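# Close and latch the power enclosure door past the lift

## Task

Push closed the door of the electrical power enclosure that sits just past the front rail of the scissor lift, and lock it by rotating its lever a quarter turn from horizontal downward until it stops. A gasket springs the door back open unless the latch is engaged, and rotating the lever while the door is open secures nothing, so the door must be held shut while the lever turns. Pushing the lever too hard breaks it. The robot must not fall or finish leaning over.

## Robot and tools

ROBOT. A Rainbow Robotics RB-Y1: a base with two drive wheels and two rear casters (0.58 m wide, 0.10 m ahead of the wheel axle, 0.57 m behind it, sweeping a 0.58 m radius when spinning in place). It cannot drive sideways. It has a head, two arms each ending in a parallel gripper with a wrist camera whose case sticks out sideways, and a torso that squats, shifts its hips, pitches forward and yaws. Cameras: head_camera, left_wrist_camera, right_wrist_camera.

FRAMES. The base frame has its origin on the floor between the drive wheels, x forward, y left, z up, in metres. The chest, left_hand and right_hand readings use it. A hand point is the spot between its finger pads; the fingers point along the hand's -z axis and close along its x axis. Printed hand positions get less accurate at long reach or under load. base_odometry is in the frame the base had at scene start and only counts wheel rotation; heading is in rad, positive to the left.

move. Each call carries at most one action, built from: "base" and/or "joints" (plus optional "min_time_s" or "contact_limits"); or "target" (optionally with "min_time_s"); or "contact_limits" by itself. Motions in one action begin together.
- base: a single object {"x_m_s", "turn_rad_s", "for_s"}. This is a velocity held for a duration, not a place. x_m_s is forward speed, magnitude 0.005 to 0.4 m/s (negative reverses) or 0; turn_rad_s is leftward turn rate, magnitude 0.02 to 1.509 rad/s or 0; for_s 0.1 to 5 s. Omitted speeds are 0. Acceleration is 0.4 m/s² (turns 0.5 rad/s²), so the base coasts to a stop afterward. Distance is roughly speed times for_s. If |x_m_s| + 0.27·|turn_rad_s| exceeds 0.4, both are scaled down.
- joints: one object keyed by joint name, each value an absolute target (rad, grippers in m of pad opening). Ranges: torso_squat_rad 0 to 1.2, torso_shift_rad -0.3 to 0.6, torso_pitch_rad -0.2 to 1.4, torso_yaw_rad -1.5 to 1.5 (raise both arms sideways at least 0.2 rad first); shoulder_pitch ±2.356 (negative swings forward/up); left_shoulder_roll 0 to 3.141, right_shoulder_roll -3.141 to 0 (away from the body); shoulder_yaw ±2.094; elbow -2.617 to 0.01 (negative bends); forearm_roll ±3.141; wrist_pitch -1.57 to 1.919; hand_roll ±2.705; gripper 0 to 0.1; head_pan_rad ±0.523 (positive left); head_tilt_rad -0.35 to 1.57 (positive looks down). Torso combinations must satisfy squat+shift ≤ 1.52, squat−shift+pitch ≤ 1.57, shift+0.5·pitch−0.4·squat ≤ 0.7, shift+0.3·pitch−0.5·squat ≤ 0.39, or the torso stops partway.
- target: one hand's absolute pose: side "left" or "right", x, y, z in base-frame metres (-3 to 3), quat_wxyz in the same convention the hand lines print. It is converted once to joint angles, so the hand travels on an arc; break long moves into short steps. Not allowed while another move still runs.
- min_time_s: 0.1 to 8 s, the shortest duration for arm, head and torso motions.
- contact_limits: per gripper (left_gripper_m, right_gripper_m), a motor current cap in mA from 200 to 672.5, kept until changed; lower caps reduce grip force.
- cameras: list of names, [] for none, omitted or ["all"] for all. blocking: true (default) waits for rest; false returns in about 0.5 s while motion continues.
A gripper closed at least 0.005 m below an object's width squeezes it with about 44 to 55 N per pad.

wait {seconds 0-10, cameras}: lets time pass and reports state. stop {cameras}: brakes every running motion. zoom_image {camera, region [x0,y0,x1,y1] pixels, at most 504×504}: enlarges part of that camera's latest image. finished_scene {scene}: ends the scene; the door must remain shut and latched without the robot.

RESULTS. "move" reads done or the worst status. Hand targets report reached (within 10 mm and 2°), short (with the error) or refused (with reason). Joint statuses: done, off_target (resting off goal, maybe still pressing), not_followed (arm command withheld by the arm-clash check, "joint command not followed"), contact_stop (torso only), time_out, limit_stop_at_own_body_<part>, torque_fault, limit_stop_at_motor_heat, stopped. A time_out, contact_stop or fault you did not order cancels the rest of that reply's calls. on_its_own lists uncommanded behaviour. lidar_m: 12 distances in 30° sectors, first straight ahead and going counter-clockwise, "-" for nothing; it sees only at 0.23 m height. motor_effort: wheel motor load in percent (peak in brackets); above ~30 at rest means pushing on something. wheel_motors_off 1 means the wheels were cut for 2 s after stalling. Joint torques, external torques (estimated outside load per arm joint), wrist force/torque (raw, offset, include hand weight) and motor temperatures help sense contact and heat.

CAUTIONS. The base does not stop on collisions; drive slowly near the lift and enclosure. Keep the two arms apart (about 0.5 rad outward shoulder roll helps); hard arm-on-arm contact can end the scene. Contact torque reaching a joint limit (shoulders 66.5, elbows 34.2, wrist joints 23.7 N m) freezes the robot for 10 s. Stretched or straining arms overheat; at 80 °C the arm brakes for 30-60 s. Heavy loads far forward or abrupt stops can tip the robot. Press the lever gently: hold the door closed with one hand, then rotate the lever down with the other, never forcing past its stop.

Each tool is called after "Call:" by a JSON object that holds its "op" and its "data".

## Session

Call:
{"op": "move", "data": {"joints": {"head_pan_rad":0.3,"head_tilt_rad":0.1}, "cameras": ["head_camera"]}}

Scene clock: 0.83 s.
Joint torques (N m): left_arm=[-2.46 0.72 -0.14 -1.45 0.01 -0.53 -0.27] | right_arm=[-1.75 -1.96 -0.2 -0.59 0.26 -0.7 -0.14]
External joint torques (N m): left_arm=[0.07 -0.74 -0.27 -0.07 0 -0.01 -0.26] | right_arm=[0.04 -0.13 -0.12 -0.35 0.23 -0.35 -0.15]
Motor temperatures (°C): left_arm=[39 49 38 46 41 44 52] | right_arm=[35 45 37 46 41 46 42]
Wrist force (N): left_arm=[-7.1 10.0 4.3] | right_arm=[-3.5 12.6 -3.5]
Wrist torque (N m): left_arm=[-0.65 -1.42 0.37] | right_arm=[-1.87 0.28 0.69]
Wrist force, peak (N): left_arm=[-7.4 10.2 4.1] | right_arm=[-3.5 13.1 -3.0]
move: done
base_odometry: x=+0.000 y=+0.000 heading=+0.000
lidar_m: 0.74 0.56 1.16 2.90 1.27 0.75 1.06 0.70 1.20 3.41 1.11 0.53
base_status: not commanded
joint_positions: torso_squat_rad=+0.350 torso_shift_rad=+0.000 torso_pitch_rad=+0.000 torso_yaw_rad=+0.000 left_shoulder_pitch_rad=+0.012 left_shoulder_roll_rad=+0.042 left_shoulder_yaw_rad=+0.031 left_elbow_rad=-0.253 left_forearm_roll_rad=-0.002 left_wrist_pitch_rad=+0.035 left_hand_roll_rad=-0.024 left_gripper_m=+0.099 right_shoulder_pitch_rad=-0.009 right_shoulder_roll_rad=-0.048 right_shoulder_yaw_rad=-0.003 right_elbow_rad=-0.131 right_forearm_roll_rad=-0.042 right_wrist_pitch_rad=-0.012 right_hand_roll_rad=+0.015 right_gripper_m=+0.101 head_pan_rad=+0.300 head_tilt_rad=+0.100
joint_status: all done
wheel_motors_off: 0
motor_effort: left_wheel=+1(1) right_wheel=+0(3)
chest: x=-0.2280 y=-0.0001 z=+1.2475 quat_wxyz=(+1.000, +0.000, +0.000, +0.000) (m; base frame)
left_hand: x=-0.1223 y=+0.2557 z=+0.5704 quat_wxyz=(+0.994, +0.024, -0.103, +0.002) (m; base frame)
right_hand: x=-0.1551 y=-0.2564 z=+0.5669 quat_wxyz=(+0.997, -0.023, -0.076, -0.012) (m; base frame)
pictures: head_camera
Images, in order (width x height): head_camera 896x504.

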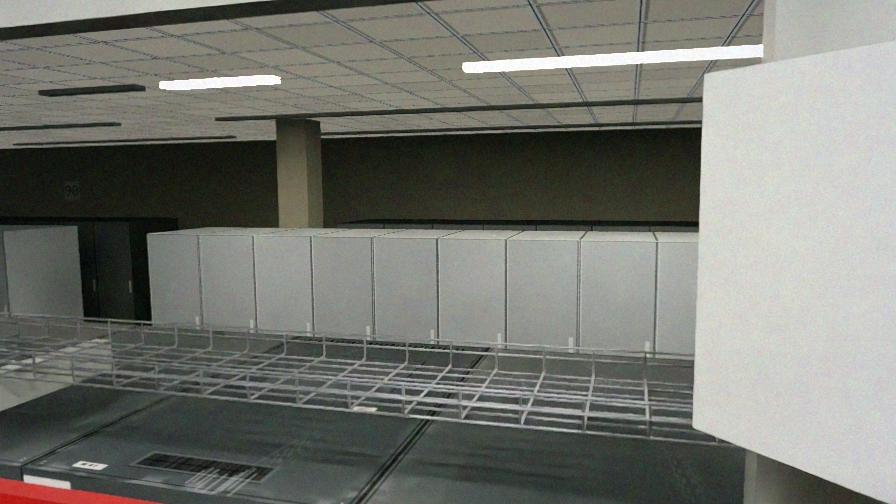

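Enclosure on the right side.

Call:
{"op": "move", "data": {"joints": {"head_pan_rad":-0.3,"head_tilt_rad":0.1}, "cameras": ["head_camera"]}}

Call:
{"op": "move", "data": {"base": {"x_m_s":0.15,"for_s":0.9}, "cameras": ["head_camera"]}}

Call:
{"op": "move", "data": {"joints": {"head_pan_rad":-0.3,"head_tilt_rad":0.7}, "cameras": ["head_camera"]}}

Scene clock: 3.47 s.
Joint torques (N m): left_arm=[-2.7 1.26 -0.26 -1.37 0.03 -0.53 -0.16] | right_arm=[-1.95 -1.57 -0.11 -0.54 0.23 -0.63 0.01]
External joint torques (N m): left_arm=[-0.16 -0.2 -0.4 0.01 0.03 0 -0.15] | right_arm=[-0.16 0.26 -0.03 -0.3 0.2 -0.27 0]
Motor temperatures (°C): left_arm=[39 48 38 46 41 44 52] | right_arm=[35 45 37 46 41 46 42]
Wrist force (N): left_arm=[-7.6 10.0 3.9] | right_arm=[-3.7 12.4 -3.5]
Wrist torque (N m): left_arm=[-0.63 -1.47 0.35] | right_arm=[-1.83 0.28 0.69]
Wrist force, peak (N): left_arm=[-7.5 10.2 4.4] | right_arm=[-3.3 13.3 -3.7]
move: done
base_odometry: x=+0.000 y=+0.000 heading=+0.000
lidar_m: 0.74 0.56 1.15 2.91 1.27 0.75 1.06 0.70 1.20 3.41 1.12 0.54
base_status: not commanded
joint_positions: torso_squat_rad=+0.350 torso_shift_rad=+0.000 torso_pitch_rad=+0.000 torso_yaw_rad=+0.000 left_shoulder_pitch_rad=+0.012 left_shoulder_roll_rad=+0.042 left_shoulder_yaw_rad=+0.031 left_elbow_rad=-0.253 left_forearm_roll_rad=-0.002 left_wrist_pitch_rad=+0.035 left_hand_roll_rad=-0.024 left_gripper_m=+0.099 right_shoulder_pitch_rad=-0.009 right_shoulder_roll_rad=-0.048 right_shoulder_yaw_rad=-0.003 right_elbow_rad=-0.131 right_forearm_roll_rad=-0.042 right_wrist_pitch_rad=-0.012 right_hand_roll_rad=+0.015 right_gripper_m=+0.101 head_pan_rad=-0.300 head_tilt_rad=+0.100
joint_status: all done
wheel_motors_off: 0
motor_effort: left_wheel=+1(1) right_wheel=+2(3)
chest: x=-0.2280 y=-0.0001 z=+1.2475 quat_wxyz=(+1.000, +0.000, +0.000, +0.000) (m; base frame)
left_hand: x=-0.1223 y=+0.2557 z=+0.5704 quat_wxyz=(+0.994, +0.024, -0.103, +0.002) (m; base frame)
right_hand: x=-0.1551 y=-0.2564 z=+0.5669 quat_wxyz=(+0.997, -0.023, -0.076, -0.012) (m; base frame)
pictures: head_camera
Images, in order (width x height): head_camera 896x504.

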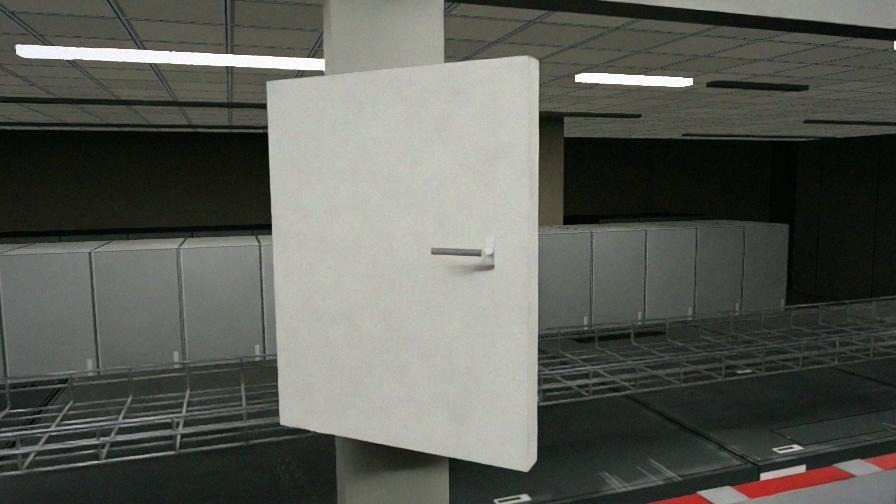

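Scene clock: 5.60 s.
Joint torques (N m): left_arm=[-2.49 1.2 0.03 -1.12 0.03 -0.54 -0.19] | right_arm=[-1.16 -2.02 -0.04 -0.31 0.07 -0.7 0.01]
External joint torques (N m): left_arm=[0.01 -0.26 -0.11 0.25 0.02 -0.02 -0.18] | right_arm=[0.6 -0.19 0.04 -0.08 0.04 -0.35 0.01]
Motor temperatures (°C): left_arm=[39 48 38 46 41 44 52] | right_arm=[35 45 37 46 41 46 42]
Wrist force (N): left_arm=[-7.4 9.8 4.0] | right_arm=[-3.6 12.6 -3.9]
Wrist torque (N m): left_arm=[-0.62 -1.47 0.36] | right_arm=[-1.84 0.25 0.69]
Wrist force, peak (N): left_arm=[-8.4 10.0 3.8] | right_arm=[-4.2 12.9 -3.2]
move: done
base_odometry: x=+0.135 y=+0.000 heading=+0.000
lidar_m: 0.61 0.70 0.46 1.13 1.35 0.87 1.19 0.82 1.28 2.83 0.43 0.44
base_status: done (sent for 0.9 of 0.9 s)
joint_positions: torso_squat_rad=+0.350 torso_shift_rad=+0.000 torso_pitch_rad=+0.000 torso_yaw_rad=+0.000 left_shoulder_pitch_rad=+0.012 left_shoulder_roll_rad=+0.042 left_shoulder_yaw_rad=+0.031 left_elbow_rad=-0.253 left_forearm_roll_rad=-0.002 left_wrist_pitch_rad=+0.035 left_hand_roll_rad=-0.024 left_gripper_m=+0.099 right_shoulder_pitch_rad=-0.009 right_shoulder_roll_rad=-0.048 right_shoulder_yaw_rad=-0.003 right_elbow_rad=-0.131 right_forearm_roll_rad=-0.042 right_wrist_pitch_rad=-0.012 right_hand_roll_rad=+0.015 right_gripper_m=+0.101 head_pan_rad=-0.300 head_tilt_rad=+0.100
joint_status: not commanded
wheel_motors_off: 0
motor_effort: left_wheel=-1(31) right_wheel=-1(33)
chest: x=-0.2279 y=-0.0001 z=+1.2475 quat_wxyz=(+1.000, +0.000, +0.000, +0.000) (m; base frame)
left_hand: x=-0.1222 y=+0.2557 z=+0.5704 quat_wxyz=(+0.994, +0.024, -0.103, +0.002) (m; base frame)
right_hand: x=-0.1550 y=-0.2564 z=+0.5669 quat_wxyz=(+0.997, -0.023, -0.076, -0.012) (m; base frame)
pictures: head_camera
Images, in order (width x height): head_camera 896x504.

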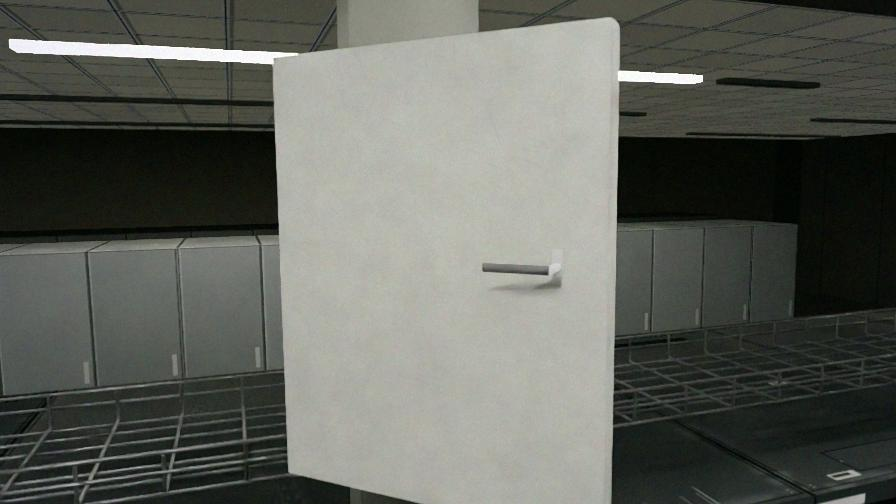

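Scene clock: 6.67 s.
Joint torques (N m): left_arm=[-2.28 1.06 -0.05 -1.15 -0.05 -0.52 -0.25] | right_arm=[-1.39 -1.72 0.03 -0.4 0.16 -0.54 0.12]
External joint torques (N m): left_arm=[0.22 -0.4 -0.18 0.22 -0.05 0 -0.24] | right_arm=[0.37 0.11 0.11 -0.18 0.13 -0.19 0.11]
Motor temperatures (°C): left_arm=[39 48 38 46 41 44 52] | right_arm=[35 45 37 46 41 46 42]
Wrist force (N): left_arm=[-7.3 10.2 4.0] | right_arm=[-3.6 12.7 -3.1]
Wrist torque (N m): left_arm=[-0.66 -1.48 0.37] | right_arm=[-1.85 0.26 0.69]
Wrist force, peak (N): left_arm=[-7.3 10.2 4.0] | right_arm=[-4.1 12.9 -2.9]
move: done
base_odometry: x=+0.135 y=+0.000 heading=+0.000
lidar_m: 0.61 0.70 0.46 1.12 1.35 0.87 1.19 0.82 1.28 2.83 0.43 0.44
base_status: not commanded
joint_positions: torso_squat_rad=+0.350 torso_shift_rad=+0.000 torso_pitch_rad=+0.000 torso_yaw_rad=+0.000 left_shoulder_pitch_rad=+0.012 left_shoulder_roll_rad=+0.042 left_shoulder_yaw_rad=+0.031 left_elbow_rad=-0.253 left_forearm_roll_rad=-0.002 left_wrist_pitch_rad=+0.035 left_hand_roll_rad=-0.024 left_gripper_m=+0.099 right_shoulder_pitch_rad=-0.009 right_shoulder_roll_rad=-0.048 right_shoulder_yaw_rad=-0.003 right_elbow_rad=-0.131 right_forearm_roll_rad=-0.042 right_wrist_pitch_rad=-0.012 right_hand_roll_rad=+0.015 right_gripper_m=+0.101 head_pan_rad=-0.300 head_tilt_rad=+0.700
joint_status: all done
wheel_motors_off: 0
motor_effort: left_wheel=-1(1) right_wheel=-2(3)
chest: x=-0.2279 y=-0.0001 z=+1.2475 quat_wxyz=(+1.000, +0.000, +0.000, +0.000) (m; base frame)
left_hand: x=-0.1222 y=+0.2557 z=+0.5704 quat_wxyz=(+0.994, +0.024, -0.103, +0.002) (m; base frame)
right_hand: x=-0.1550 y=-0.2564 z=+0.5669 quat_wxyz=(+0.997, -0.023, -0.076, -0.012) (m; base frame)
pictures: head_camera
Images, in order (width x height): head_camera 896x504.

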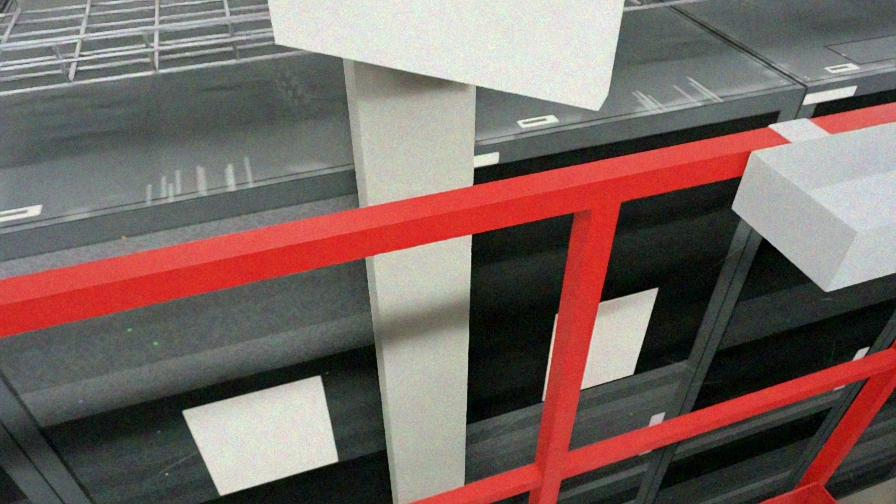

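Call:
{"op": "move", "data": {"joints": {"right_shoulder_pitch_rad":0.7,"right_shoulder_roll_rad":-0.4,"right_gripper_m":0.0}, "cameras": []}}

Call:
{"op": "move", "data": {"joints": {"right_elbow_rad":-2.2,"head_pan_rad":-0.5,"head_tilt_rad":0.1}, "cameras": []}}

Call:
{"op": "move", "data": {"target": {"side":"right","x":0.05,"y":-0.38,"z":1.52,"quat_wxyz":[0.7071,0,-0.7071,0]}, "min_time_s": 3, "cameras": ["head_camera","right_wrist_camera"]}}

Call:
{"op": "move", "data": {"base": {"x_m_s":0.1,"for_s":0.8}, "cameras": ["head_camera","right_wrist_camera"]}}

Scene clock: 17.57 s.
Joint torques (N m): left_arm=[-2.76 0.92 -0.03 -1.27 0.01 -0.53 -0.19] | right_arm=[15.46 -11.14 -1.07 5.14 -0.06 0.38 -0.18]
External joint torques (N m): left_arm=[-0.26 -0.55 -0.16 0.1 0 -0.01 -0.18] | right_arm=[-0.62 -0.01 -0.13 -0.98 0.09 -0.5 -0.15]
Motor temperatures (°C): left_arm=[39 48 38 46 41 44 52] | right_arm=[35 45 37 46 41 46 42]
Wrist force (N): left_arm=[-7.4 9.9 4.3] | right_arm=[0.1 15.1 -2.4]
Wrist torque (N m): left_arm=[-0.64 -1.50 0.36] | right_arm=[-2.04 0.44 0.71]
Wrist force, peak (N): left_arm=[-7.7 10.1 4.2] | right_arm=[1.2 15.7 -2.7]
move: done
base_odometry: x=+0.135 y=+0.000 heading=+0.000
lidar_m: 0.61 0.71 0.46 1.13 1.35 0.87 1.19 0.82 1.28 2.84 0.43 0.44
base_status: not commanded
joint_positions: torso_squat_rad=+0.350 torso_shift_rad=+0.000 torso_pitch_rad=+0.000 torso_yaw_rad=+0.000 left_shoulder_pitch_rad=+0.012 left_shoulder_roll_rad=+0.042 left_shoulder_yaw_rad=+0.031 left_elbow_rad=-0.253 left_forearm_roll_rad=-0.002 left_wrist_pitch_rad=+0.035 left_hand_roll_rad=-0.024 left_gripper_m=+0.099 right_shoulder_pitch_rad=+0.700 right_shoulder_roll_rad=-0.400 right_shoulder_yaw_rad=-0.003 right_elbow_rad=-0.131 right_forearm_roll_rad=-0.042 right_wrist_pitch_rad=-0.012 right_hand_roll_rad=+0.015 right_gripper_m=+0.001 head_pan_rad=-0.300 head_tilt_rad=+0.700
joint_status: all done
wheel_motors_off: 0
motor_effort: left_wheel=-1(1) right_wheel=+0(3)
chest: x=-0.2280 y=-0.0001 z=+1.2475 quat_wxyz=(+1.000, +0.000, +0.000, +0.000) (m; base frame)
left_hand: x=-0.1222 y=+0.2557 z=+0.5704 quat_wxyz=(+0.994, +0.024, -0.103, +0.002) (m; base frame)
right_hand: x=-0.6676 y=-0.4706 z=+0.7537 quat_wxyz=(+0.942, -0.194, +0.270, -0.052) (m; base frame)
pictures: none
No camera images: "cameras" was empty.

Scene clock: 20.27 s.
Joint torques (N m): left_arm=[-2.52 1.25 0 -1.2 0.06 -0.49 -0.22] | right_arm=[0.85 -5.38 -4.73 -8.87 0.3 -1.96 -0.04]
External joint torques (N m): left_arm=[-0.02 -0.21 -0.14 0.17 0.05 0.03 -0.21] | right_arm=[0.38 -0.02 -0.45 0.45 0.1 -0.16 -0.08]
Motor temperatures (°C): left_arm=[39 48 38 46 41 44 52] | right_arm=[35 45 37 46 41 46 42]
Wrist force (N): left_arm=[-7.4 9.8 4.0] | right_arm=[-8.1 14.9 2.6]
Wrist torque (N m): left_arm=[-0.61 -1.48 0.36] | right_arm=[-2.08 0.02 0.63]
Wrist force, peak (N): left_arm=[-7.7 10.0 4.3] | right_arm=[-8.4 14.8 2.4]
move: done
base_odometry: x=+0.135 y=+0.000 heading=+0.000
lidar_m: 0.61 0.71 0.46 1.13 1.35 0.87 1.19 0.82 1.28 2.84 0.43 0.44
base_status: not commanded
joint_positions: torso_squat_rad=+0.350 torso_shift_rad=+0.000 torso_pitch_rad=+0.000 torso_yaw_rad=+0.000 left_shoulder_pitch_rad=+0.012 left_shoulder_roll_rad=+0.042 left_shoulder_yaw_rad=+0.031 left_elbow_rad=-0.253 left_forearm_roll_rad=-0.002 left_wrist_pitch_rad=+0.035 left_hand_roll_rad=-0.024 left_gripper_m=+0.099 right_shoulder_pitch_rad=+0.700 right_shoulder_roll_rad=-0.400 right_shoulder_yaw_rad=-0.003 right_elbow_rad=-2.200 right_forearm_roll_rad=-0.042 right_wrist_pitch_rad=-0.012 right_hand_roll_rad=+0.015 right_gripper_m=+0.001 head_pan_rad=-0.500 head_tilt_rad=+0.100
joint_status: all done
wheel_motors_off: 0
motor_effort: left_wheel=-1(1) right_wheel=-1(3)
chest: x=-0.2280 y=-0.0001 z=+1.2475 quat_wxyz=(+1.000, +0.000, +0.000, +0.000) (m; base frame)
left_hand: x=-0.1222 y=+0.2557 z=+0.5704 quat_wxyz=(+0.994, +0.024, -0.103, +0.002) (m; base frame)
right_hand: x=+0.1014 y=-0.3224 z=+1.0524 quat_wxyz=(+0.717, -0.121, -0.673, +0.134) (m; base frame)
pictures: none
No camera images: "cameras" was empty.

Scene clock: 23.60 s.
Joint torques (N m): left_arm=[-2.67 1.01 -0.03 -1.19 0.08 -0.5 -0.19] | right_arm=[2.87 -4.18 -7.43 5.49 1.04 -2.06 -0.14]
External joint torques (N m): left_arm=[-0.17 -0.46 -0.17 0.18 0.07 0.02 -0.18] | right_arm=[0.63 -0.37 -1.03 -0.28 0.27 -0.5 -0.19]
Motor temperatures (°C): left_arm=[39 48 38 46 41 44 52] | right_arm=[35 45 37 46 41 46 42]
Wrist force (N): left_arm=[-7.1 9.8 4.2] | right_arm=[-8.8 12.3 3.2]
Wrist torque (N m): left_arm=[-0.64 -1.43 0.36] | right_arm=[-1.88 -0.04 0.64]
Wrist force, peak (N): left_arm=[-7.7 10.0 4.3] | right_arm=[-7.9 15.6 2.2]
move: done
base_odometry: x=+0.135 y=+0.000 heading=+0.000
lidar_m: 0.61 0.71 0.46 1.13 1.35 0.88 1.19 0.82 1.28 2.83 0.43 0.44
base_status: not commanded
joint_positions: torso_squat_rad=+0.350 torso_shift_rad=+0.000 torso_pitch_rad=+0.000 torso_yaw_rad=+0.000 left_shoulder_pitch_rad=+0.012 left_shoulder_roll_rad=+0.042 left_shoulder_yaw_rad=+0.031 left_elbow_rad=-0.253 left_forearm_roll_rad=-0.002 left_wrist_pitch_rad=+0.035 left_hand_roll_rad=-0.024 left_gripper_m=+0.099 right_shoulder_pitch_rad=+1.330 right_shoulder_roll_rad=-1.193 right_shoulder_yaw_rad=-2.078 right_elbow_rad=-2.389 right_forearm_roll_rad=-1.677 right_wrist_pitch_rad=+0.599 right_hand_roll_rad=-0.619 right_gripper_m=+0.001 head_pan_rad=-0.500 head_tilt_rad=+0.100
joint_status: all done
wheel_motors_off: 0
motor_effort: left_wheel=-1(1) right_wheel=+0(3)
chest: x=-0.2280 y=-0.0001 z=+1.2475 quat_wxyz=(+1.000, +0.000, +0.000, +0.000) (m; base frame)
left_hand: x=-0.1222 y=+0.2557 z=+0.5704 quat_wxyz=(+0.994, +0.024, -0.103, +0.002) (m; base frame)
right_hand: x=+0.0500 y=-0.3797 z=+1.5200 quat_wxyz=(+0.706, +0.000, -0.708, -0.001) (m; base frame)
right_hand_status: reached (checked arc, planned for 3.0 s): 0 mm and 0.2 deg off.
pictures: head_camera, right_wrist_camera
Images, in order (width x height): head_camera 896x504, right_wrist_camera 644x364.

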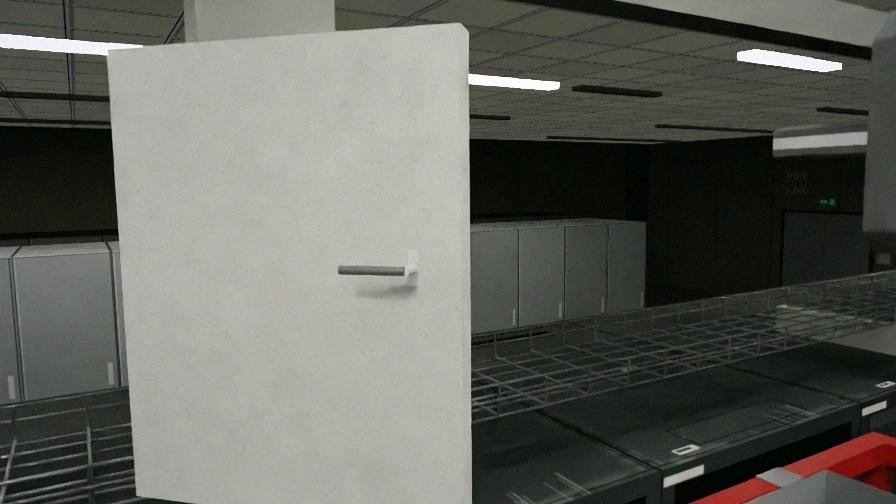

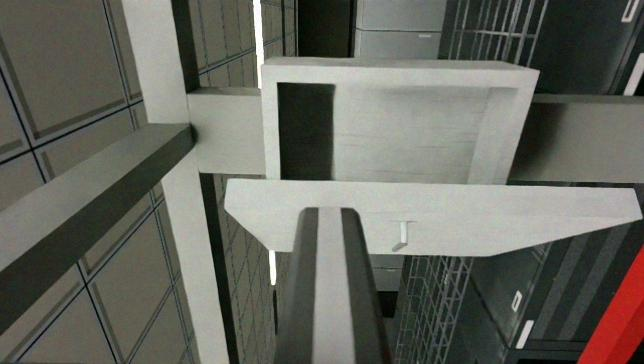

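Scene clock: 26.03 s.
Joint torques (N m): left_arm=[-2.46 0.95 -0.08 -1.2 -0.04 -0.53 -0.17] | right_arm=[2.99 -4.28 -7.03 5.61 1 -2.07 -0.04]
External joint torques (N m): left_arm=[0.03 -0.52 -0.22 0.16 -0.05 -0.01 -0.15] | right_arm=[0.76 -0.49 -0.63 -0.16 0.23 -0.5 -0.09]
Motor temperatures (°C): left_arm=[39 48 38 46 41 44 52] | right_arm=[35 45 37 46 41 46 42]
Wrist force (N): left_arm=[-7.3 9.8 4.2] | right_arm=[-8.7 12.5 3.1]
Wrist torque (N m): left_arm=[-0.63 -1.46 0.38] | right_arm=[-1.91 -0.03 0.64]
Wrist force, peak (N): left_arm=[-7.8 10.0 4.3] | right_arm=[-8.7 12.6 3.3]
move: done
base_odometry: x=+0.215 y=+0.000 heading=+0.000
lidar_m: 0.58 0.63 0.41 1.09 1.39 0.95 1.27 0.90 1.33 1.04 0.38 0.53
base_status: done (sent for 0.8 of 0.8 s)
joint_positions: torso_squat_rad=+0.350 torso_shift_rad=+0.000 torso_pitch_rad=+0.000 torso_yaw_rad=+0.000 left_shoulder_pitch_rad=+0.012 left_shoulder_roll_rad=+0.042 left_shoulder_yaw_rad=+0.031 left_elbow_rad=-0.253 left_forearm_roll_rad=-0.002 left_wrist_pitch_rad=+0.035 left_hand_roll_rad=-0.024 left_gripper_m=+0.099 right_shoulder_pitch_rad=+1.330 right_shoulder_roll_rad=-1.193 right_shoulder_yaw_rad=-2.078 right_elbow_rad=-2.389 right_forearm_roll_rad=-1.677 right_wrist_pitch_rad=+0.599 right_hand_roll_rad=-0.619 right_gripper_m=+0.001 head_pan_rad=-0.500 head_tilt_rad=+0.100
joint_status: not commanded
wheel_motors_off: 0
motor_effort: left_wheel=-2(15) right_wheel=+0(23)
chest: x=-0.2280 y=-0.0001 z=+1.2475 quat_wxyz=(+1.000, +0.000, +0.000, +0.000) (m; base frame)
left_hand: x=-0.1222 y=+0.2557 z=+0.5704 quat_wxyz=(+0.994, +0.024, -0.103, +0.002) (m; base frame)
right_hand: x=+0.0500 y=-0.3797 z=+1.5200 quat_wxyz=(+0.706, +0.000, -0.708, -0.001) (m; base frame)
pictures: head_camera, right_wrist_camera
Images, in order (width x height): head_camera 896x504, right_wrist_camera 644x364.

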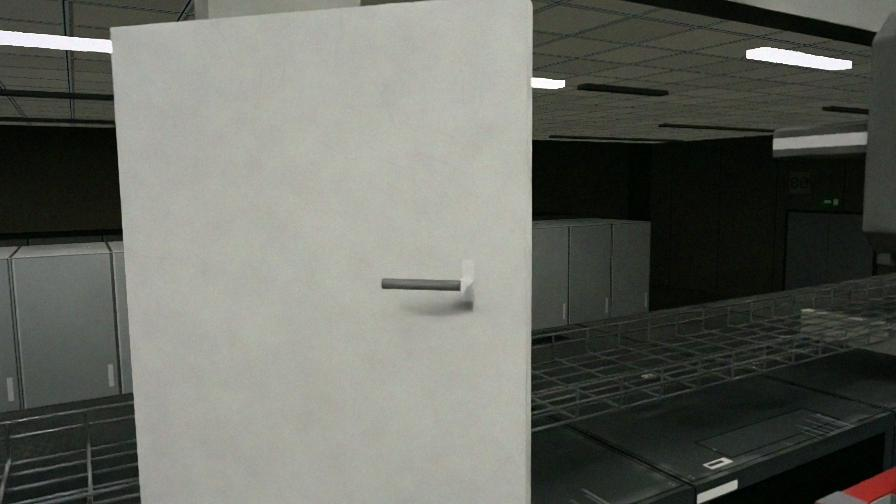

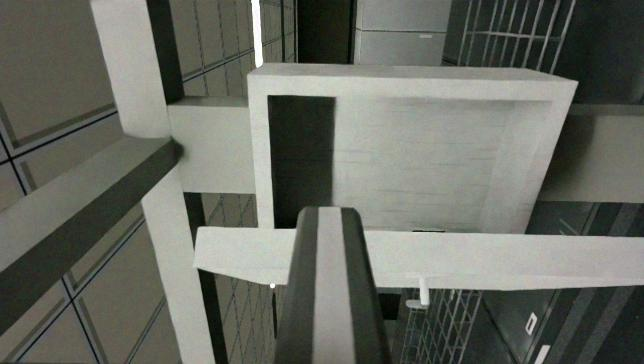

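Call:
{"op": "move", "data": {"target": {"side":"right","x":0.09,"y":-0.265,"z":1.53,"quat_wxyz":[0.7071,0,-0.7071,0]}, "min_time_s": 1.5, "cameras": ["right_wrist_camera"]}}

Call:
{"op": "move", "data": {"target": {"side":"right","x":0.2,"y":-0.26,"z":1.53,"quat_wxyz":[0.7071,0,-0.7071,0]}, "min_time_s": 2.2, "cameras": ["right_wrist_camera"]}}

Call:
{"op": "move", "data": {"target": {"side":"right","x":0.305,"y":-0.255,"z":1.53,"quat_wxyz":[0.7071,0,-0.7071,0]}, "min_time_s": 2.5, "cameras": ["head_camera"]}}

Call:
{"op": "move", "data": {"target": {"side":"right","x":0.335,"y":-0.255,"z":1.53,"quat_wxyz":[0.7071,0,-0.7071,0]}, "min_time_s": 1, "cameras": ["head_camera"]}}

Scene clock: 31.00 s.
Joint torques (N m): left_arm=[-2.32 1.03 0.1 -1.24 0.03 -0.51 -0.25] | right_arm=[-4.29 -5.63 -6.33 6.23 2.04 -0.95 -0.13]
External joint torques (N m): left_arm=[0.16 -0.44 -0.03 0.12 0.02 0.01 -0.24] | right_arm=[-0.69 -1.35 -1.42 -0.88 0.33 -0.35 -0.18]
Motor temperatures (°C): left_arm=[39 48 38 46 41 44 52] | right_arm=[35 45 37 46 41 46 42]
Wrist force (N): left_arm=[-7.4 9.9 4.0] | right_arm=[-8.8 12.2 3.1]
Wrist torque (N m): left_arm=[-0.64 -1.47 0.38] | right_arm=[-1.89 -0.05 0.64]
Wrist force, peak (N): left_arm=[-7.7 10.0 4.0] | right_arm=[-8.6 12.9 3.5]
move: done
base_odometry: x=+0.215 y=+0.000 heading=+0.000
lidar_m: 0.58 0.63 0.42 1.09 1.40 0.95 1.27 0.90 1.33 1.04 0.38 0.53
base_status: not commanded
joint_positions: torso_squat_rad=+0.350 torso_shift_rad=+0.000 torso_pitch_rad=+0.000 torso_yaw_rad=+0.000 left_shoulder_pitch_rad=+0.012 left_shoulder_roll_rad=+0.042 left_shoulder_yaw_rad=+0.031 left_elbow_rad=-0.253 left_forearm_roll_rad=-0.002 left_wrist_pitch_rad=+0.035 left_hand_roll_rad=-0.024 left_gripper_m=+0.099 right_shoulder_pitch_rad=+1.022 right_shoulder_roll_rad=-1.782 right_shoulder_yaw_rad=-2.094 right_elbow_rad=-2.510 right_forearm_roll_rad=-1.229 right_wrist_pitch_rad=+1.188 right_hand_roll_rad=-1.253 right_gripper_m=+0.001 head_pan_rad=-0.500 head_tilt_rad=+0.100
joint_status: all done
wheel_motors_off: 0
motor_effort: left_wheel=-1(2) right_wheel=-1(3)
chest: x=-0.2280 y=-0.0001 z=+1.2475 quat_wxyz=(+1.000, +0.000, +0.000, +0.000) (m; base frame)
left_hand: x=-0.1222 y=+0.2557 z=+0.5704 quat_wxyz=(+0.994, +0.024, -0.103, +0.002) (m; base frame)
right_hand: x=+0.0900 y=-0.2652 z=+1.5299 quat_wxyz=(+0.707, +0.000, -0.707, +0.000) (m; base frame)
right_hand_status: reached (checked arc, planned for 1.5 s): 0 mm and 0.0 deg off.
pictures: right_wrist_camera
Images, in order (width x height): right_wrist_camera 644x364.

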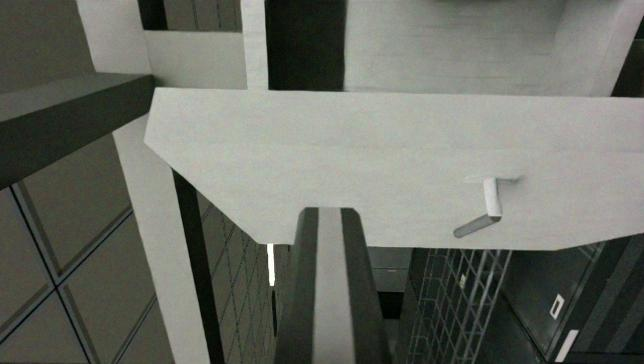

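Scene clock: 33.53 s.
Joint torques (N m): left_arm=[-2.49 1.23 -0.09 -1.3 -0.05 -0.54 -0.21] | right_arm=[-8.45 -2.03 -6.78 5.99 2.07 -0.86 -0.32]
External joint torques (N m): left_arm=[-0.01 -0.23 -0.22 0.06 -0.06 -0.02 -0.2] | right_arm=[0.82 -1.43 1.07 0.3 0.41 -0.38 -0.37]
Motor temperatures (°C): left_arm=[39 48 38 46 41 44 52] | right_arm=[35 45 37 46 41 46 42]
Wrist force (N): left_arm=[-7.2 9.5 4.0] | right_arm=[-8.2 12.9 4.3]
Wrist torque (N m): left_arm=[-0.61 -1.44 0.39] | right_arm=[-1.86 -0.01 0.63]
Wrist force, peak (N): left_arm=[-7.3 10.2 4.4] | right_arm=[-9.1 13.1 5.3]
move: done
base_odometry: x=+0.215 y=+0.000 heading=+0.000
lidar_m: 0.58 0.63 0.41 1.09 1.39 0.94 1.27 0.90 1.33 1.05 0.38 0.53
base_status: not commanded
joint_positions: torso_squat_rad=+0.350 torso_shift_rad=+0.000 torso_pitch_rad=+0.000 torso_yaw_rad=+0.000 left_shoulder_pitch_rad=+0.012 left_shoulder_roll_rad=+0.042 left_shoulder_yaw_rad=+0.031 left_elbow_rad=-0.253 left_forearm_roll_rad=-0.002 left_wrist_pitch_rad=+0.035 left_hand_roll_rad=-0.024 left_gripper_m=+0.099 right_shoulder_pitch_rad=+1.177 right_shoulder_roll_rad=-2.051 right_shoulder_yaw_rad=-1.930 right_elbow_rad=-2.255 right_forearm_roll_rad=-0.891 right_wrist_pitch_rad=+1.066 right_hand_roll_rad=-1.318 right_gripper_m=+0.001 head_pan_rad=-0.500 head_tilt_rad=+0.100
joint_status: all done
wheel_motors_off: 0
motor_effort: left_wheel=-2(2) right_wheel=-2(4)
chest: x=-0.2280 y=-0.0001 z=+1.2475 quat_wxyz=(+1.000, +0.000, +0.000, +0.000) (m; base frame)
left_hand: x=-0.1222 y=+0.2557 z=+0.5704 quat_wxyz=(+0.994, +0.024, -0.103, +0.002) (m; base frame)
right_hand: x=+0.1991 y=-0.2601 z=+1.5298 quat_wxyz=(+0.707, +0.000, -0.707, +0.000) (m; base frame)
right_hand_status: reached (checked arc, planned for 2.2 s): 1 mm and 0.0 deg off.
pictures: right_wrist_camera
Images, in order (width x height): right_wrist_camera 644x364.

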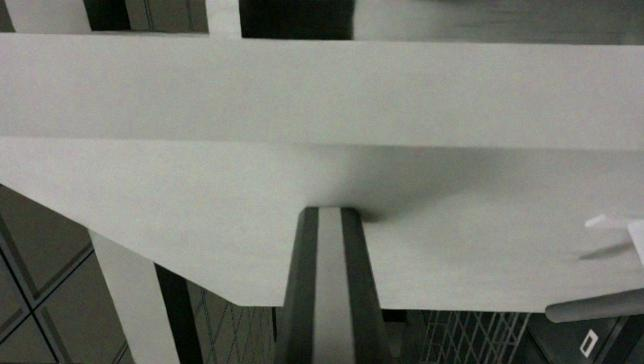

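Scene clock: 36.37 s.
Joint torques (N m): left_arm=[-2.33 1.27 -0.07 -1.17 0.04 -0.42 -0.22] | right_arm=[-13.47 1.2 -9.04 4.74 1.9 -1.02 0.24]
External joint torques (N m): left_arm=[0.15 -0.19 -0.21 0.19 0.04 0.1 -0.21] | right_arm=[1.28 -1.31 0.63 0.41 0.4 -0.48 0.19]
Motor temperatures (°C): left_arm=[39 48 38 45 41 44 52] | right_arm=[36 45 37 46 41 46 42]
Wrist force (N): left_arm=[-7.4 9.9 3.7] | right_arm=[-8.3 12.4 4.1]
Wrist torque (N m): left_arm=[-0.63 -1.48 0.38] | right_arm=[-1.88 -0.05 0.64]
Wrist force, peak (N): left_arm=[-7.4 10.2 4.1] | right_arm=[-9.0 13.1 4.9]
move: done
base_odometry: x=+0.215 y=+0.000 heading=+0.000
lidar_m: 0.58 0.62 0.42 1.09 1.40 0.95 1.27 0.90 1.33 1.04 0.38 0.53
base_status: not commanded
joint_positions: torso_squat_rad=+0.350 torso_shift_rad=+0.000 torso_pitch_rad=+0.000 torso_yaw_rad=+0.000 left_shoulder_pitch_rad=+0.012 left_shoulder_roll_rad=+0.042 left_shoulder_yaw_rad=+0.031 left_elbow_rad=-0.253 left_forearm_roll_rad=-0.002 left_wrist_pitch_rad=+0.035 left_hand_roll_rad=-0.024 left_gripper_m=+0.099 right_shoulder_pitch_rad=+1.262 right_shoulder_roll_rad=-2.325 right_shoulder_yaw_rad=-1.849 right_elbow_rad=-1.878 right_forearm_roll_rad=-0.734 right_wrist_pitch_rad=+0.916 right_hand_roll_rad=-1.288 right_gripper_m=+0.001 head_pan_rad=-0.500 head_tilt_rad=+0.100
joint_status: all done
wheel_motors_off: 0
motor_effort: left_wheel=-2(2) right_wheel=-1(3)
chest: x=-0.2280 y=-0.0001 z=+1.2475 quat_wxyz=(+1.000, +0.000, +0.000, +0.000) (m; base frame)
left_hand: x=-0.1222 y=+0.2557 z=+0.5704 quat_wxyz=(+0.994, +0.024, -0.103, +0.002) (m; base frame)
right_hand: x=+0.3039 y=-0.2551 z=+1.5299 quat_wxyz=(+0.707, +0.000, -0.708, +0.000) (m; base frame)
right_hand_status: reached (checked arc, planned for 2.5 s): 1 mm and 0.1 deg off.
pictures: head_camera
Images, in order (width x height): head_camera 896x504.

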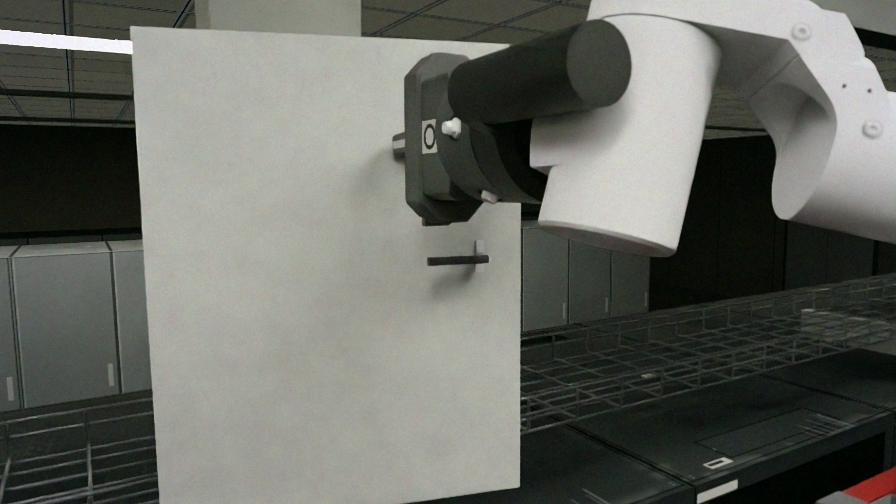

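Scene clock: 37.70 s.
Joint torques (N m): left_arm=[-2.36 1.03 -0.07 -1.21 0.01 -0.55 -0.21] | right_arm=[-15.6 2.46 -9.62 4.08 1.86 -1.04 0.12]
External joint torques (N m): left_arm=[0.12 -0.43 -0.2 0.15 0 -0.03 -0.2] | right_arm=[0.72 -0.86 0.28 0.13 0.44 -0.45 0.06]
Motor temperatures (°C): left_arm=[39 48 38 45 41 44 52] | right_arm=[36 45 37 46 41 46 42]
Wrist force (N): left_arm=[-7.2 9.9 4.2] | right_arm=[-8.3 12.4 4.5]
Wrist torque (N m): left_arm=[-0.65 -1.46 0.37] | right_arm=[-1.90 -0.02 0.63]
Wrist force, peak (N): left_arm=[-7.4 10.1 4.4] | right_arm=[-9.2 13.5 5.3]
move: done
base_odometry: x=+0.215 y=+0.000 heading=+0.000
lidar_m: 0.58 0.62 0.42 1.09 1.40 0.94 1.27 0.90 1.33 1.05 0.38 0.53
base_status: not commanded
joint_positions: torso_squat_rad=+0.350 torso_shift_rad=+0.000 torso_pitch_rad=+0.000 torso_yaw_rad=+0.000 left_shoulder_pitch_rad=+0.012 left_shoulder_roll_rad=+0.042 left_shoulder_yaw_rad=+0.031 left_elbow_rad=-0.253 left_forearm_roll_rad=-0.002 left_wrist_pitch_rad=+0.035 left_hand_roll_rad=-0.024 left_gripper_m=+0.099 right_shoulder_pitch_rad=+1.278 right_shoulder_roll_rad=-2.407 right_shoulder_yaw_rad=-1.834 right_elbow_rad=-1.741 right_forearm_roll_rad=-0.719 right_wrist_pitch_rad=+0.856 right_hand_roll_rad=-1.258 right_gripper_m=+0.001 head_pan_rad=-0.500 head_tilt_rad=+0.100
joint_status: all done
wheel_motors_off: 0
motor_effort: left_wheel=-2(2) right_wheel=+0(3)
chest: x=-0.2280 y=-0.0001 z=+1.2475 quat_wxyz=(+1.000, +0.000, +0.000, +0.000) (m; base frame)
left_hand: x=-0.1222 y=+0.2557 z=+0.5704 quat_wxyz=(+0.994, +0.024, -0.103, +0.002) (m; base frame)
right_hand: x=+0.3346 y=-0.2551 z=+1.5302 quat_wxyz=(+0.707, +0.000, -0.707, +0.000) (m; base frame)
right_hand_status: reached (checked arc, planned for 1.0 s): 0 mm and 0.1 deg off.
pictures: head_camera
Images, in order (width x height): head_camera 896x504.

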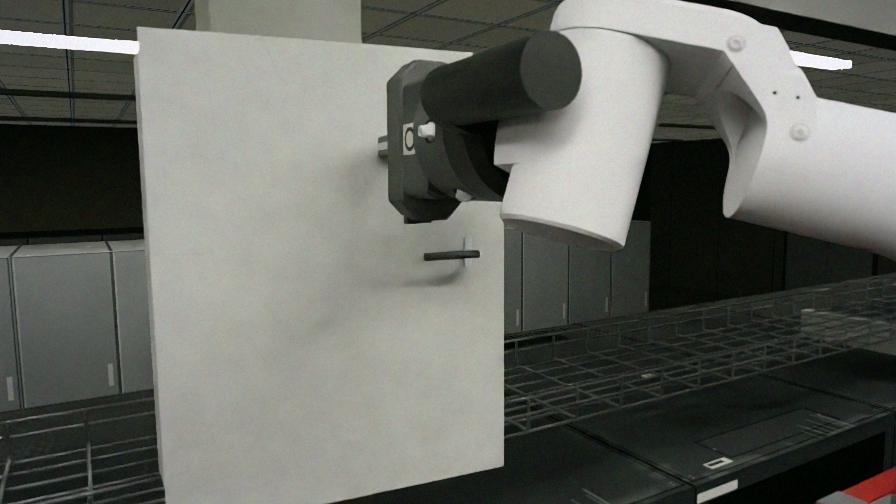

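Call:
{"op": "move", "data": {"target": {"side":"right","x":0.36,"y":-0.255,"z":1.53,"quat_wxyz":[0.7071,0,-0.7071,0]}, "min_time_s": 1, "cameras": []}}

Call:
{"op": "move", "data": {"target": {"side":"right","x":0.375,"y":-0.255,"z":1.53,"quat_wxyz":[0.7071,0,-0.7071,0]}, "min_time_s": 1, "cameras": ["head_camera","right_wrist_camera"]}}

Scene clock: 40.97 s.
Joint torques (N m): left_arm=[-2.73 1.17 -0.25 -1.24 0.03 -0.57 -0.21] | right_arm=[-16.81 -3.42 -9.28 5.96 2.78 -3.61 0.07]
External joint torques (N m): left_arm=[-0.17 -0.31 -0.38 0.15 0.03 -0.04 -0.2] | right_arm=[0.76 -7.33 0.66 2.31 1.42 -2.96 0.02]
Motor temperatures (°C): left_arm=[39 48 38 45 41 44 52] | right_arm=[36 45 37 46 41 46 42]
Wrist force (N): left_arm=[-7.2 9.7 4.2] | right_arm=[-15.8 3.5 45.2]
Wrist torque (N m): left_arm=[-0.59 -1.44 0.38] | right_arm=[-1.74 0.21 0.67]
Wrist force, peak (N): left_arm=[-7.3 10.1 4.4] | right_arm=[-17.1 2.8 51.2]
move: done
base_odometry: x=+0.215 y=+0.000 heading=+0.000
lidar_m: 0.58 0.62 0.42 1.09 1.39 0.94 1.27 0.90 1.33 1.05 0.38 0.53
base_status: not commanded
joint_positions: torso_squat_rad=+0.350 torso_shift_rad=-0.001 torso_pitch_rad=-0.002 torso_yaw_rad=-0.001 left_shoulder_pitch_rad=+0.012 left_shoulder_roll_rad=+0.042 left_shoulder_yaw_rad=+0.031 left_elbow_rad=-0.253 left_forearm_roll_rad=-0.002 left_wrist_pitch_rad=+0.035 left_hand_roll_rad=-0.024 left_gripper_m=+0.099 right_shoulder_pitch_rad=+1.289 right_shoulder_roll_rad=-2.476 right_shoulder_yaw_rad=-1.824 right_elbow_rad=-1.620 right_forearm_roll_rad=-0.716 right_wrist_pitch_rad=+0.805 right_hand_roll_rad=-1.226 right_gripper_m=+0.001 head_pan_rad=-0.500 head_tilt_rad=+0.100
joint_status: all done
wheel_motors_off: 0
motor_effort: left_wheel=-1(2) right_wheel=+13(14)
chest: x=-0.2292 y=-0.0003 z=+1.2474 quat_wxyz=(+1.000, +0.000, -0.001, +0.000) (m; base frame)
left_hand: x=-0.1220 y=+0.2557 z=+0.5706 quat_wxyz=(+0.994, +0.024, -0.104, +0.002) (m; base frame)
right_hand: x=+0.3576 y=-0.2564 z=+1.5314 quat_wxyz=(+0.706, +0.000, -0.708, -0.001) (m; base frame)
right_hand_status: reached (checked arc, planned for 1.0 s): 3 mm and 0.2 deg off.
pictures: none
No camera images: "cameras" was empty.

Scene clock: 42.30 s.
Joint torques (N m): left_arm=[-3.11 1.26 -0.17 -1.33 0.06 -0.53 -0.28] | right_arm=[-17.74 -9.27 -9.96 23.32 9.5 -7.4 -0.23]
External joint torques (N m): left_arm=[-0.34 -0.24 -0.31 0.14 0.05 0.01 -0.26] | right_arm=[0.61 -13.52 -0.1 19.85 8.2 -6.7 -0.28]
Motor temperatures (°C): left_arm=[39 48 38 45 41 44 52] | right_arm=[36 45 37 46 41 46 42]
Wrist force (N): left_arm=[-7.6 9.7 4.3] | right_arm=[-53.7 0.9 166.1]
Wrist torque (N m): left_arm=[-0.60 -1.51 0.38] | right_arm=[-0.94 1.25 0.97]
Wrist force, peak (N): left_arm=[-7.5 10.1 4.6] | right_arm=[-54.8 0.6 169.3]
move: done
base_odometry: x=+0.215 y=+0.000 heading=-0.001
lidar_m: 0.58 0.63 0.42 1.09 1.40 0.94 1.26 0.90 1.34 1.05 0.38 0.53
base_status: not commanded
joint_positions: torso_squat_rad=+0.351 torso_shift_rad=-0.004 torso_pitch_rad=-0.007 torso_yaw_rad=-0.002 left_shoulder_pitch_rad=+0.012 left_shoulder_roll_rad=+0.042 left_shoulder_yaw_rad=+0.031 left_elbow_rad=-0.253 left_forearm_roll_rad=-0.002 left_wrist_pitch_rad=+0.035 left_hand_roll_rad=-0.024 left_gripper_m=+0.099 right_shoulder_pitch_rad=+1.295 right_shoulder_roll_rad=-2.526 right_shoulder_yaw_rad=-1.816 right_elbow_rad=-1.537 right_forearm_roll_rad=-0.721 right_wrist_pitch_rad=+0.769 right_hand_roll_rad=-1.200 right_gripper_m=+0.001 head_pan_rad=-0.500 head_tilt_rad=+0.100
joint_status: all done
wheel_motors_off: 0
on_its_own: right_wheel is at rest, and its effort (+58) is outside its rest range (-51 to +51)
motor_effort: left_wheel=+4(4) right_wheel=+58(60)
chest: x=-0.2325 y=-0.0006 z=+1.2472 quat_wxyz=(+1.000, +0.001, -0.003, -0.001) (m; base frame)
left_hand: x=-0.1216 y=+0.2557 z=+0.5711 quat_wxyz=(+0.994, +0.025, -0.106, +0.001) (m; base frame)
right_hand: x=+0.3690 y=-0.2563 z=+1.5324 quat_wxyz=(+0.706, +0.000, -0.709, -0.001) (m; base frame)
right_hand_status: reached (checked arc, planned for 1.0 s): 7 mm and 0.2 deg off.
pictures: head_camera, right_wrist_camera
Images, in order (width x height): head_camera 896x504, right_wrist_camera 644x364.

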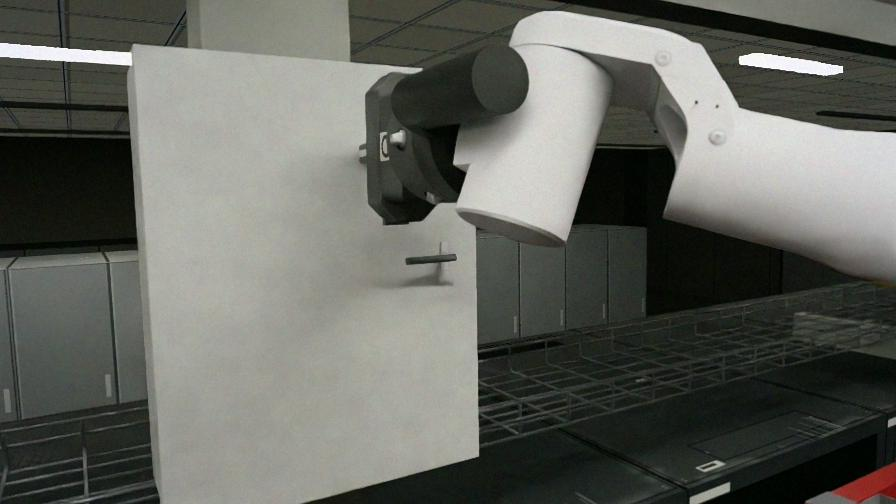

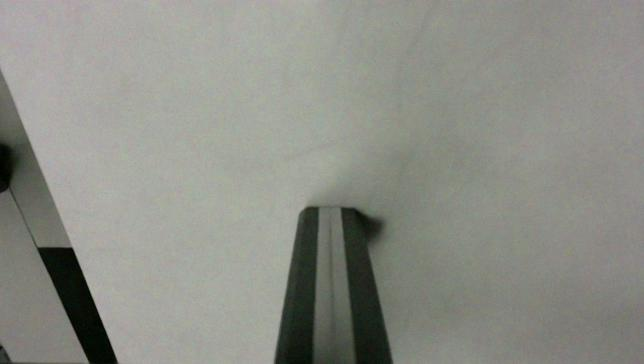

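Call:
{"op": "move", "data": {"target": {"side":"right","x":0.372,"y":-0.268,"z":1.47,"quat_wxyz":[0.7071,0,-0.7071,0]}, "min_time_s": 1.5, "cameras": ["head_camera","right_wrist_camera"]}}

Call:
{"op": "move", "data": {"target": {"side":"right","x":0.372,"y":-0.268,"z":1.43,"quat_wxyz":[0.7071,0,-0.7071,0]}, "min_time_s": 1.2, "cameras": ["head_camera","right_wrist_camera"]}}

Scene clock: 47.07 s.
Joint torques (N m): left_arm=[-2.66 1.08 0.07 -1.39 0.03 -0.48 -0.26] | right_arm=[18.49 -8.71 20.08 17.43 -3.14 3.09 -0.13]
External joint torques (N m): left_arm=[0.13 -0.37 -0.06 0.09 0.02 0.06 -0.25] | right_arm=[36.66 -13.93 30.67 14.01 -4.44 3.42 -0.19]
Motor temperatures (°C): left_arm=[39 48 38 45 41 44 52] | right_arm=[36 45 37 47 42 46 42]
Wrist force (N): left_arm=[-7.5 9.7 4.0] | right_arm=[23.4 18.0 135.2]
Wrist torque (N m): left_arm=[-0.62 -1.46 0.38] | right_arm=[-0.78 -0.08 0.41]
Wrist force, peak (N): left_arm=[-7.9 10.1 4.0] | right_arm=[-54.8 0.1 168.2]
move: short
base_odometry: x=+0.215 y=+0.000 heading=-0.001
lidar_m: 0.58 0.63 0.42 1.09 1.40 0.95 1.26 0.90 1.33 1.05 0.38 0.53
base_status: not commanded
joint_positions: torso_squat_rad=+0.351 torso_shift_rad=-0.004 torso_pitch_rad=-0.008 torso_yaw_rad=-0.001 left_shoulder_pitch_rad=+0.012 left_shoulder_roll_rad=+0.042 left_shoulder_yaw_rad=+0.031 left_elbow_rad=-0.253 left_forearm_roll_rad=-0.002 left_wrist_pitch_rad=+0.035 left_hand_roll_rad=-0.024 left_gripper_m=+0.099 right_shoulder_pitch_rad=+1.422 right_shoulder_roll_rad=-2.470 right_shoulder_yaw_rad=-1.802 right_elbow_rad=-1.668 right_forearm_roll_rad=-0.516 right_wrist_pitch_rad=+0.736 right_hand_roll_rad=-1.398 right_gripper_m=+0.001 head_pan_rad=-0.500 head_tilt_rad=+0.100
joint_status: all done
wheel_motors_off: 0
motor_effort: left_wheel=+5(6) right_wheel=+51(59)
chest: x=-0.2329 y=+0.0001 z=+1.2472 quat_wxyz=(+1.000, +0.000, -0.004, -0.001) (m; base frame)
left_hand: x=-0.1214 y=+0.2556 z=+0.5709 quat_wxyz=(+0.994, +0.024, -0.107, +0.001) (m; base frame)
right_hand: x=+0.3686 y=-0.2637 z=+1.4804 quat_wxyz=(+0.703, +0.004, -0.711, +0.004) (m; base frame)
right_hand_status: short (checked arc, planned for 1.5 s): 12 mm and 0.9 deg off.
pictures: head_camera, right_wrist_camera
Images, in order (width x height): head_camera 896x504, right_wrist_camera 644x364.

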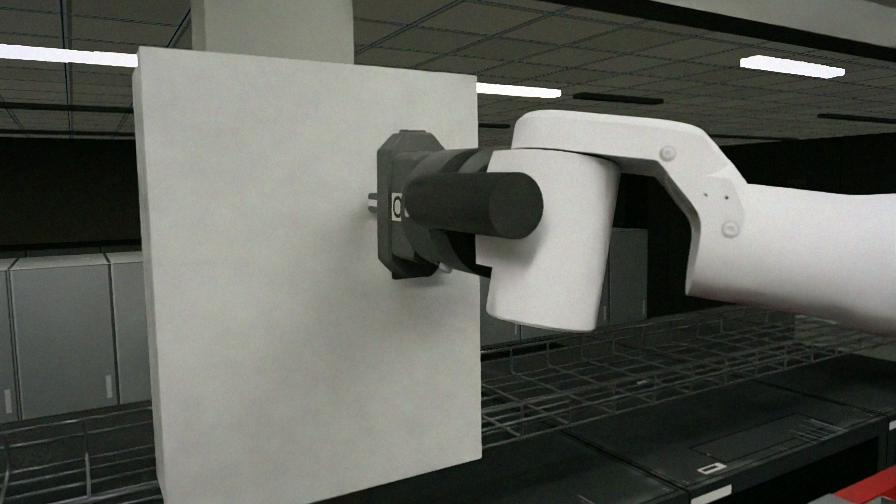

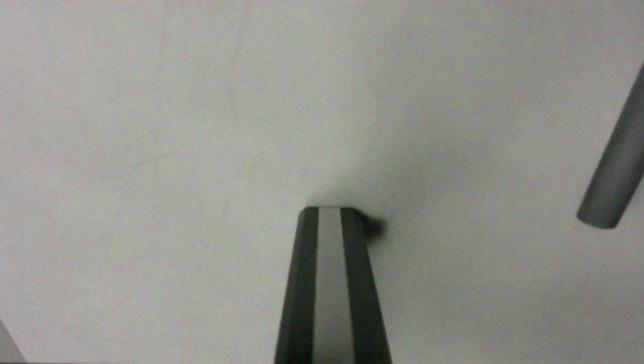

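Scene clock: 48.60 s.
Joint torques (N m): left_arm=[-2.8 1.15 -0.02 -1.33 0.01 -0.51 -0.2] | right_arm=[18.15 -12.89 20.41 16.03 -5.75 1.12 0.14]
External joint torques (N m): left_arm=[0 -0.29 -0.15 0.16 0.01 0.03 -0.18] | right_arm=[36.43 -19.04 31.36 12.91 -7.07 1.18 0.09]
Motor temperatures (°C): left_arm=[39 48 38 45 41 44 52] | right_arm=[36 45 37 47 42 46 42]
Wrist force (N): left_arm=[-7.3 9.5 4.2] | right_arm=[34.3 11.7 138.0]
Wrist torque (N m): left_arm=[-0.58 -1.44 0.37] | right_arm=[-0.83 -0.41 0.33]
Wrist force, peak (N): left_arm=[-7.6 10.1 4.1] | right_arm=[34.4 15.8 142.7]
move: done
base_odometry: x=+0.215 y=+0.000 heading=+0.000
lidar_m: 0.58 0.63 0.42 1.09 1.40 0.95 1.26 0.89 1.33 1.05 0.38 0.53
base_status: not commanded
joint_positions: torso_squat_rad=+0.351 torso_shift_rad=-0.004 torso_pitch_rad=-0.008 torso_yaw_rad=-0.001 left_shoulder_pitch_rad=+0.012 left_shoulder_roll_rad=+0.042 left_shoulder_yaw_rad=+0.031 left_elbow_rad=-0.253 left_forearm_roll_rad=-0.002 left_wrist_pitch_rad=+0.035 left_hand_roll_rad=-0.024 left_gripper_m=+0.099 right_shoulder_pitch_rad=+1.523 right_shoulder_roll_rad=-2.464 right_shoulder_yaw_rad=-1.800 right_elbow_rad=-1.737 right_forearm_roll_rad=-0.345 right_wrist_pitch_rad=+0.753 right_hand_roll_rad=-1.545 right_gripper_m=+0.001 head_pan_rad=-0.500 head_tilt_rad=+0.100
joint_status: all done
wheel_motors_off: 0
motor_effort: left_wheel=+13(14) right_wheel=+41(52)
chest: x=-0.2330 y=+0.0002 z=+1.2472 quat_wxyz=(+1.000, +0.000, -0.004, -0.001) (m; base frame)
left_hand: x=-0.1214 y=+0.2555 z=+0.5709 quat_wxyz=(+0.994, +0.024, -0.107, +0.001) (m; base frame)
right_hand: x=+0.3695 y=-0.2662 z=+1.4400 quat_wxyz=(+0.701, +0.003, -0.713, +0.001) (m; base frame)
right_hand_status: reached (checked arc, planned for 1.2 s): 10 mm and 1.0 deg off.
pictures: head_camera, right_wrist_camera
Images, in order (width x height): head_camera 896x504, right_wrist_camera 644x364.

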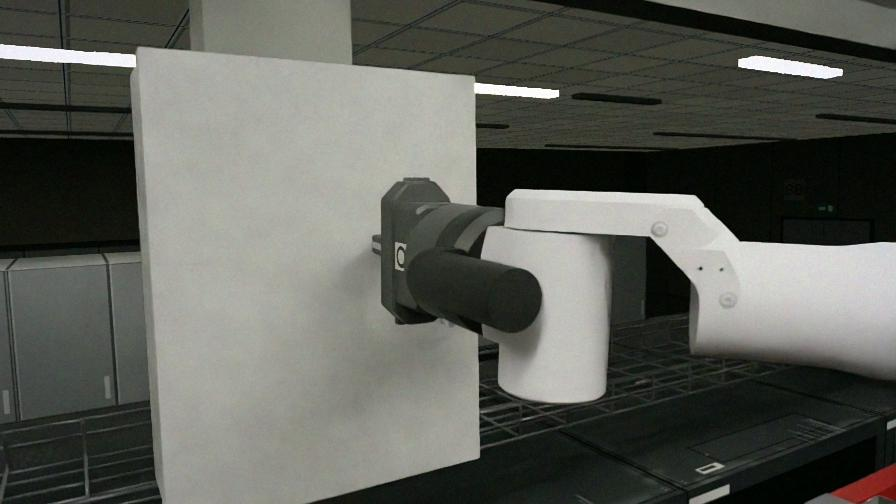

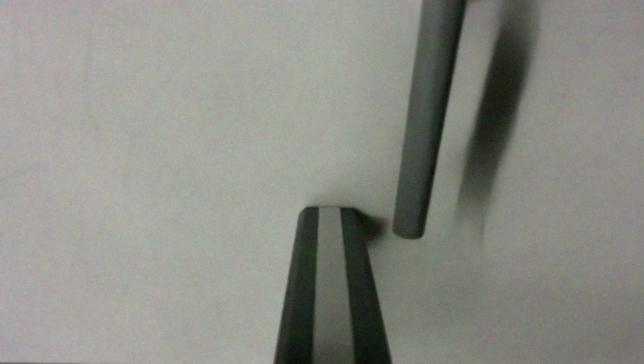

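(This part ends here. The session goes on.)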